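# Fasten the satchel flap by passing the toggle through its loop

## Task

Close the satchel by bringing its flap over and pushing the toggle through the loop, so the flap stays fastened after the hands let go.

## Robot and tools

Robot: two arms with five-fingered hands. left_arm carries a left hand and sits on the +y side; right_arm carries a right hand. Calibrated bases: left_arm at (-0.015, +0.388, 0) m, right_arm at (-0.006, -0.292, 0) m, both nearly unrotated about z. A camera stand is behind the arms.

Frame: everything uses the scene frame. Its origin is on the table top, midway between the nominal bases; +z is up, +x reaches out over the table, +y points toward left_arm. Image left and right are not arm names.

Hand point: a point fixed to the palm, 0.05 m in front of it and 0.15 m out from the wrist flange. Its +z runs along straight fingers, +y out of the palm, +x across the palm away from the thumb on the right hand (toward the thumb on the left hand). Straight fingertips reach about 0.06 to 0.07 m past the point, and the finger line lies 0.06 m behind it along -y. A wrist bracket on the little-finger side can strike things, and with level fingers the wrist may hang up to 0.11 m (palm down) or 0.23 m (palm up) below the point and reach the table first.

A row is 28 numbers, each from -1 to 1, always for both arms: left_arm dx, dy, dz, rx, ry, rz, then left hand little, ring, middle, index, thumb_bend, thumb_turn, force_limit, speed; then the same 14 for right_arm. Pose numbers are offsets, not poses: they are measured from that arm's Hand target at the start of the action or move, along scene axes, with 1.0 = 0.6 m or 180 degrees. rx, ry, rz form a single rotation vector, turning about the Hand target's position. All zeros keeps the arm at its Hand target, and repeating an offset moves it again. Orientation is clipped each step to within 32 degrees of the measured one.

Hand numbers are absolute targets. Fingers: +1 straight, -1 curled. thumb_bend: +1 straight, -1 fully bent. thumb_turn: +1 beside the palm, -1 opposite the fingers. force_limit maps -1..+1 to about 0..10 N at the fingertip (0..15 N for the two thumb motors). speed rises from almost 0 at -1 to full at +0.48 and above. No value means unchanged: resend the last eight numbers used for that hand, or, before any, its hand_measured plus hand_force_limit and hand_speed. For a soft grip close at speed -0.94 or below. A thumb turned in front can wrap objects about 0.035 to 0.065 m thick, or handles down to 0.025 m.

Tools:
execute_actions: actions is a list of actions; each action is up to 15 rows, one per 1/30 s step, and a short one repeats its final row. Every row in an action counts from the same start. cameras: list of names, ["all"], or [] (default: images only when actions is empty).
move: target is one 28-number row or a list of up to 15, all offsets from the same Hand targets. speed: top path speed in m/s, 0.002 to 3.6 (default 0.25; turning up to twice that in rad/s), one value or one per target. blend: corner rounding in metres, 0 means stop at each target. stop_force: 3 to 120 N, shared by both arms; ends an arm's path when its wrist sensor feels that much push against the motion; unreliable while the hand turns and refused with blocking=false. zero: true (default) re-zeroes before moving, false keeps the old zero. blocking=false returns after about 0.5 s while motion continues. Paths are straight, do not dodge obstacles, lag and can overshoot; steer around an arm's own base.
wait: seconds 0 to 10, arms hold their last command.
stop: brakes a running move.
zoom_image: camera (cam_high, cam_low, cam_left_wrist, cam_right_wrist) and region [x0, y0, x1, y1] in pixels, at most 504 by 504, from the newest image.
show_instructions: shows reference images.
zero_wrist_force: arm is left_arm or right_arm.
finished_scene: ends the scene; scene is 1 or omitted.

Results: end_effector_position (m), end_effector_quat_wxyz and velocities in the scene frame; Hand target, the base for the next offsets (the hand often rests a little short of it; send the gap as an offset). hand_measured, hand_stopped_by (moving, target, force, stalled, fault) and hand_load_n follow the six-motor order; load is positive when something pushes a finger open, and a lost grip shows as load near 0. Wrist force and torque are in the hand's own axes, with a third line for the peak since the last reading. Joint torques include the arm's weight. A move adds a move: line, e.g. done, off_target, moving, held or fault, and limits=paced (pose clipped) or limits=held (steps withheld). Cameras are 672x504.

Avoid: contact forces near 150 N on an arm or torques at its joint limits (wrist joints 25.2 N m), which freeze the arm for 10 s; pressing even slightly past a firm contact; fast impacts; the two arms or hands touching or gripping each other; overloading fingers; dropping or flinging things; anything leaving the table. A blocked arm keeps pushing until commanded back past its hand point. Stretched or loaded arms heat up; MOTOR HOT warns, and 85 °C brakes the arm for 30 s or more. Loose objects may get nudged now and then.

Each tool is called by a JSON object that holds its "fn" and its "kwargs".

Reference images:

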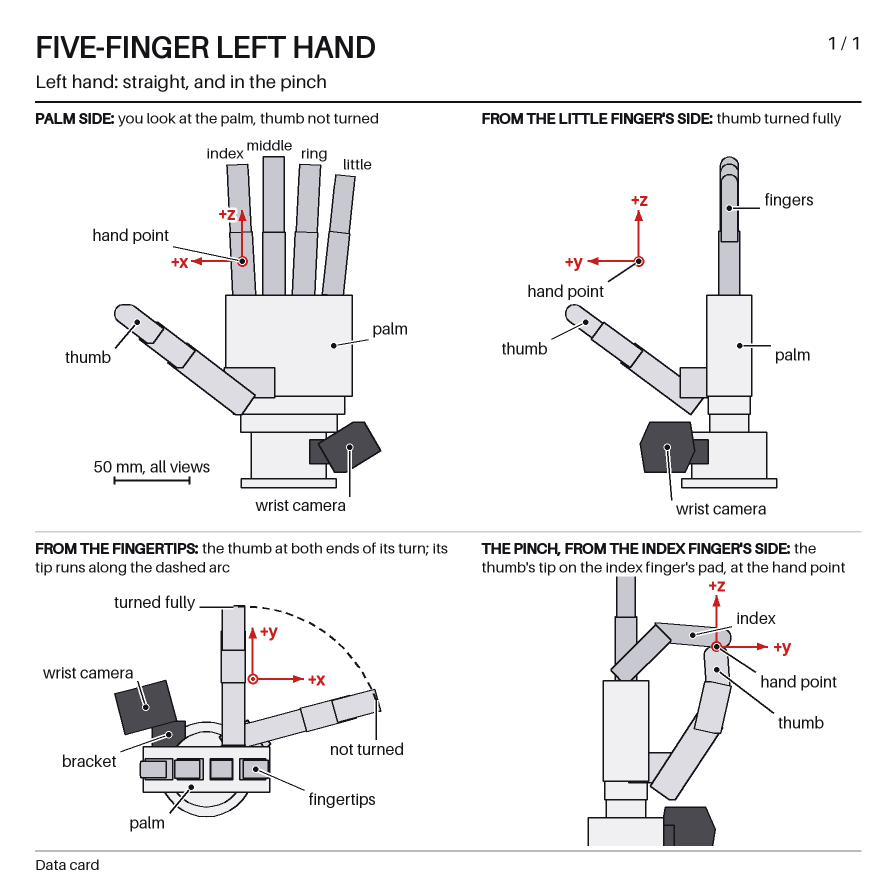

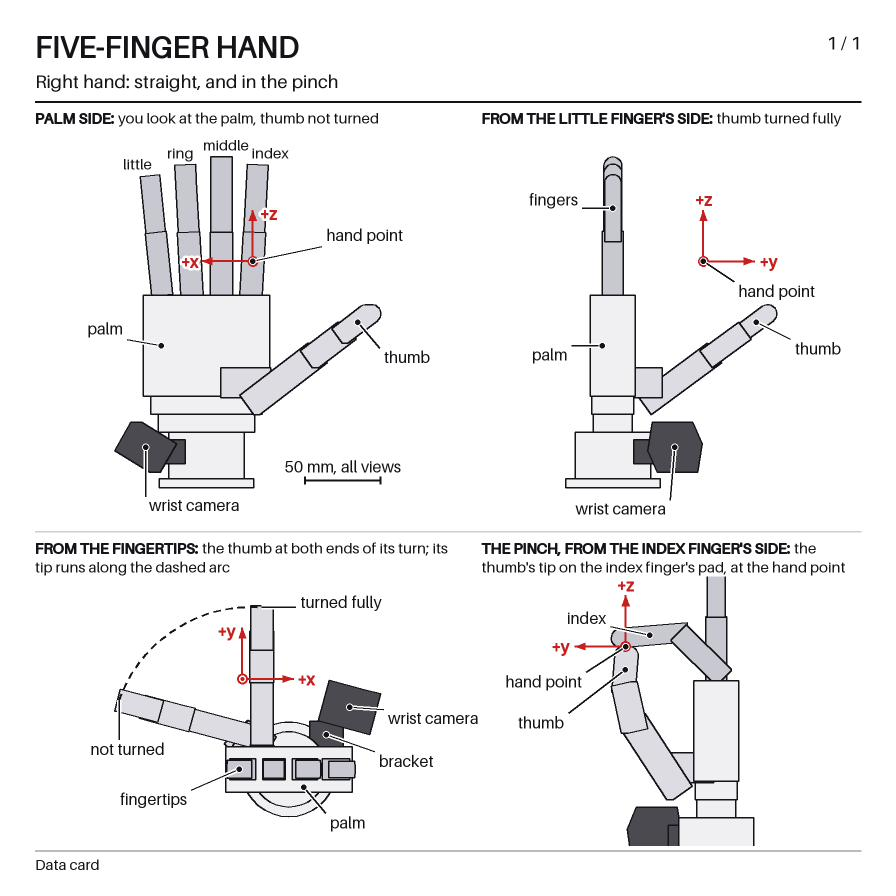

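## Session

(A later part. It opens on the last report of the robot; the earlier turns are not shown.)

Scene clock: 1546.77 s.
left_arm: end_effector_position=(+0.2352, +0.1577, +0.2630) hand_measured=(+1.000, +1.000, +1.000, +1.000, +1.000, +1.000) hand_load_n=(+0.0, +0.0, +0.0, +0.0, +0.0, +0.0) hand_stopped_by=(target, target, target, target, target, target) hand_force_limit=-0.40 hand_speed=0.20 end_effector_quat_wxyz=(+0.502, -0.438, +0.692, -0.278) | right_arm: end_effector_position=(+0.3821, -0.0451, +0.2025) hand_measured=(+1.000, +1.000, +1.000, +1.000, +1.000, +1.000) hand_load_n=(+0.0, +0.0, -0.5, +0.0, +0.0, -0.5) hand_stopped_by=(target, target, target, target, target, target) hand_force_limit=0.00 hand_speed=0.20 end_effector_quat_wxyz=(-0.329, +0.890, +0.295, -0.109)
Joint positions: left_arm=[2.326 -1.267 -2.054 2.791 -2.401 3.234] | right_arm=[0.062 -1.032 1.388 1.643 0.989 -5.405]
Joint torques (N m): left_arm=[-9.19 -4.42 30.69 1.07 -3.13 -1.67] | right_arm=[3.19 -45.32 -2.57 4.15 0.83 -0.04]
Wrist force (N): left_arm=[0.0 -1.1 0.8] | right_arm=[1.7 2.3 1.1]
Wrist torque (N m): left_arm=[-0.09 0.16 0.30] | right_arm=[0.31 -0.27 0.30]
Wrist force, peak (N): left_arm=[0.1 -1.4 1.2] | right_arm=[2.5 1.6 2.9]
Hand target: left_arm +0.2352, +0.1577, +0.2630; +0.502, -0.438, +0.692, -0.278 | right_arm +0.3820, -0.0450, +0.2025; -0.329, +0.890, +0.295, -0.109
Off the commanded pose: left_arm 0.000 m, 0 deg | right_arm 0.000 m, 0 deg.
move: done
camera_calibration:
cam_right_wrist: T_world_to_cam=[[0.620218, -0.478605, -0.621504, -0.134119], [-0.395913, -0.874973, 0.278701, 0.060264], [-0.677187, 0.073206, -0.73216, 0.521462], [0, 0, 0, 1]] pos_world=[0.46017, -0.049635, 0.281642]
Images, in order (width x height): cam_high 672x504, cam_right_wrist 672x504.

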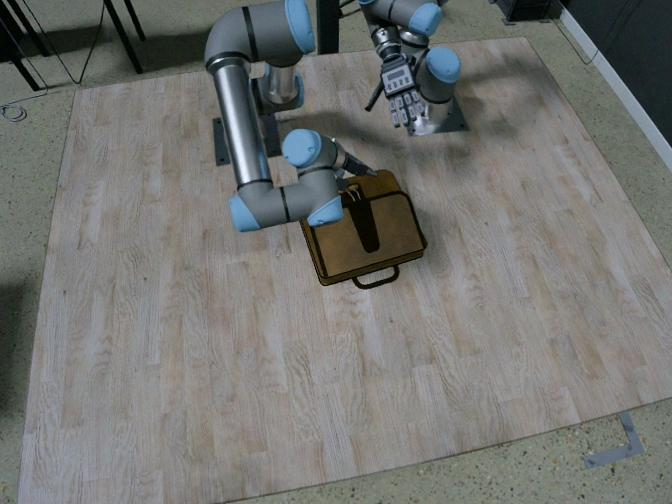

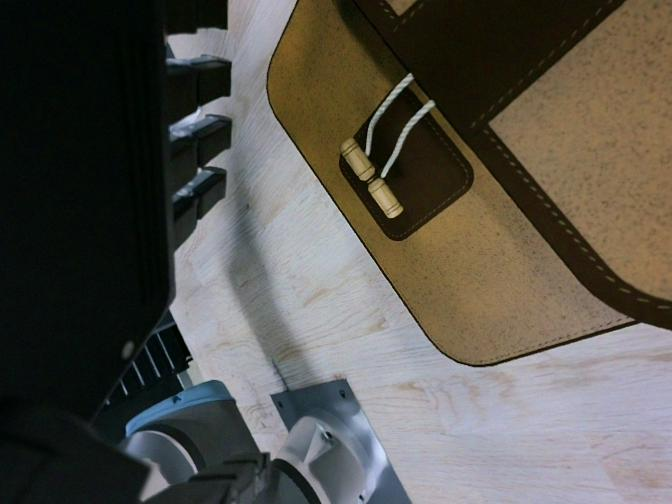

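{"fn": "move", "kwargs": {"target": [[0,0,0,0,0,0,1,1,1,1,1,1,-0.4,0.2,0.03,-0.03,0.1,0,0,0,1,1,1,1,1,1,0,0.2],[0,0,0,0,0,0,1,1,1,1,1,1,-0.4,0.2,0.03,-0.35,0.2,0,0,0,1,1,1,1,1,1,0,0.2]], "speed": 0.15, "blend": 0.03, "cameras": ["cam_high","cam_low"]}}

{"fn": "wait", "kwargs": {"seconds": 3, "cameras": ["cam_high","cam_low"]}}

{"fn": "zoom_image", "kwargs": {"camera": "cam_high", "region": [320, 170, 400, 240]}}

Scene clock: 1552.90 s.
left_arm: end_effector_position=(+0.2352, +0.1577, +0.2630) hand_measured=(+1.000, +1.000, +1.000, +1.000, +1.000, +1.000) hand_load_n=(+0.0, +0.0, +0.0, +0.0, +0.0, +0.0) hand_stopped_by=(target, target, target, target, target, target) hand_force_limit=-0.40 hand_speed=0.20 end_effector_quat_wxyz=(+0.502, -0.438, +0.692, -0.278) | right_arm: end_effector_position=(+0.4000, -0.2550, +0.3225) hand_measured=(+1.000, +1.000, +1.000, +1.000, +1.000, +1.000) hand_load_n=(+0.0, +0.0, +0.0, +0.0, +0.0, +0.0) hand_stopped_by=(target, target, target, target, target, target) hand_force_limit=0.00 hand_speed=0.20 end_effector_quat_wxyz=(-0.329, +0.890, +0.295, -0.109)
Joint positions: left_arm=[2.326 -1.267 -2.054 2.791 -2.401 3.234] | right_arm=[-0.361 -1.14 1.28 2.05 1.204 -5.816]
Joint torques (N m): left_arm=[-9.64 -3.57 30.55 1.1 -3.19 -1.74] | right_arm=[-1.42 -30.56 -5.53 0.38 -2.1 0.95]
Wrist force (N): left_arm=[0.0 -0.9 0.7] | right_arm=[1.7 2.0 1.4]
Wrist torque (N m): left_arm=[-0.05 0.16 0.30] | right_arm=[0.27 -0.28 0.10]
Wrist force, peak (N): left_arm=[0.1 -1.1 1.0] | right_arm=[1.6 2.7 2.8]
Hand target: left_arm +0.2352, +0.1577, +0.2630; +0.502, -0.438, +0.692, -0.278 | right_arm +0.4000, -0.2550, +0.3225; -0.329, +0.890, +0.295, -0.109
Off the commanded pose: left_arm 0.000 m, 0 deg | right_arm 0.000 m, 0 deg.
move: done
Images, in order (width x height): cam_high 672x504, cam_low 672x504.

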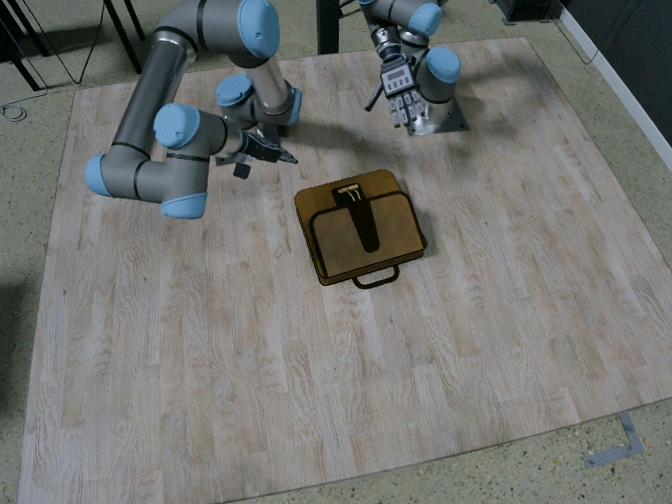

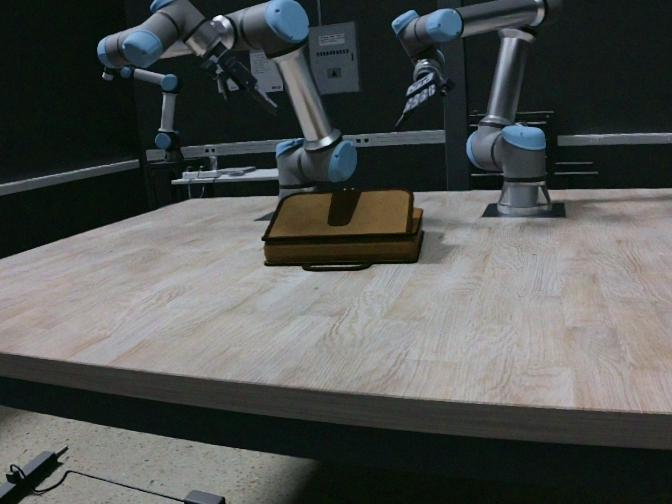

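Scene clock: 1555.90 s.
left_arm: end_effector_position=(+0.2352, +0.1577, +0.2630) hand_measured=(+1.000, +1.000, +1.000, +1.000, +1.000, +1.000) hand_load_n=(+0.0, +0.0, +0.0, +0.0, +0.0, +0.0) hand_stopped_by=(target, target, target, target, target, target) hand_force_limit=-0.40 hand_speed=0.20 end_effector_quat_wxyz=(+0.502, -0.438, +0.692, -0.278) | right_arm: end_effector_position=(+0.4000, -0.2550, +0.3225) hand_measured=(+1.000, +1.000, +1.000, +1.000, +1.000, +1.000) hand_load_n=(+0.0, -0.5, +0.0, +0.0, +0.0, +0.0) hand_stopped_by=(target, target, target, target, target, target) hand_force_limit=0.00 hand_speed=0.20 end_effector_quat_wxyz=(-0.329, +0.890, +0.295, -0.109)
Joint positions: left_arm=[2.326 -1.267 -2.054 2.791 -2.401 3.234] | right_arm=[-0.361 -1.14 1.28 2.05 1.204 -5.816]
Joint torques (N m): left_arm=[-9.61 -2.17 30.34 1.28 -3.15 -1.42] | right_arm=[-6.16 -30.43 -4.57 4.35 1.18 -1.05]
Wrist force (N): left_arm=[0.1 -0.8 0.8] | right_arm=[1.9 2.4 1.5]
Wrist torque (N m): left_arm=[-0.05 0.15 0.30] | right_arm=[0.33 -0.31 0.13]
Wrist force, peak (N): left_arm=[0.1 -1.2 0.9] | right_arm=[1.9 2.4 1.5]
Hand target: left_arm +0.2352, +0.1577, +0.2630; +0.502, -0.438, +0.692, -0.278 | right_arm +0.4000, -0.2550, +0.3225; -0.329, +0.890, +0.295, -0.109
Off the commanded pose: left_arm 0.000 m, 0 deg | right_arm 0.000 m, 0 deg.
wait: 3.00 s; at rest by 0.17 s
Images, in order (width x height): cam_high 672x504, cam_low 672x504.

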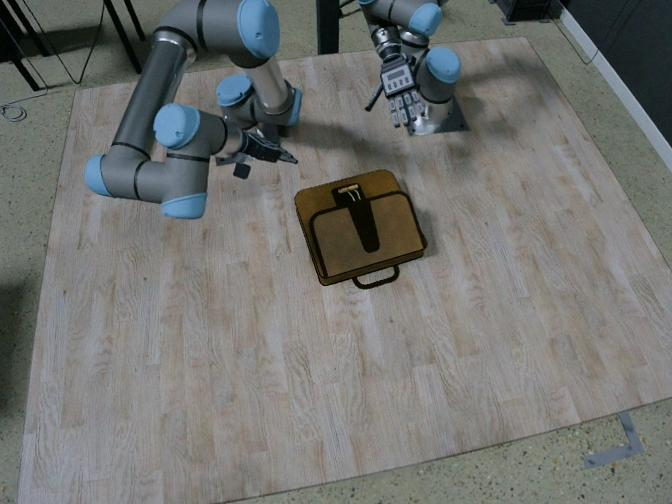

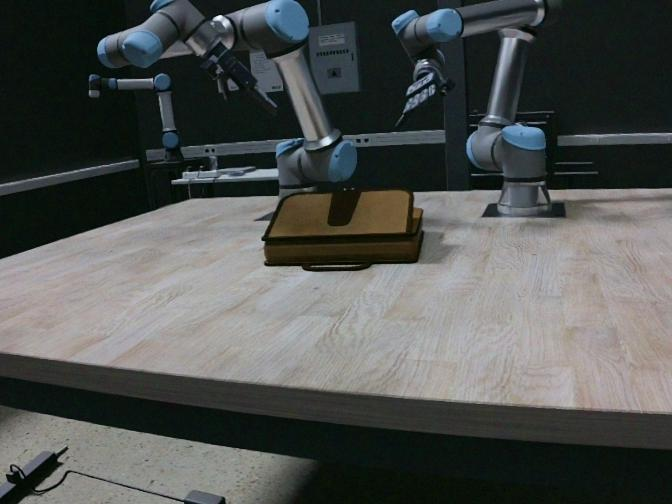

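Scaled by 6.300.

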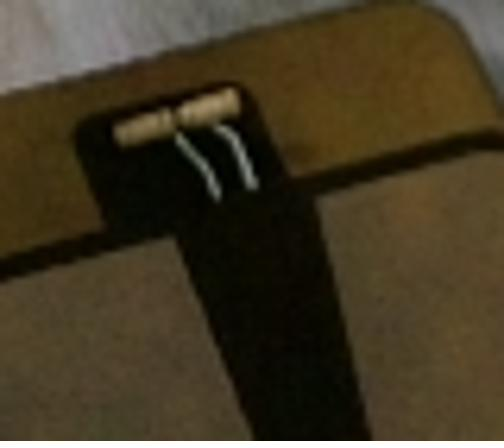

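{"fn": "finished_scene", "kwargs": {"scene": 1}}

The scene is finished: the task was done.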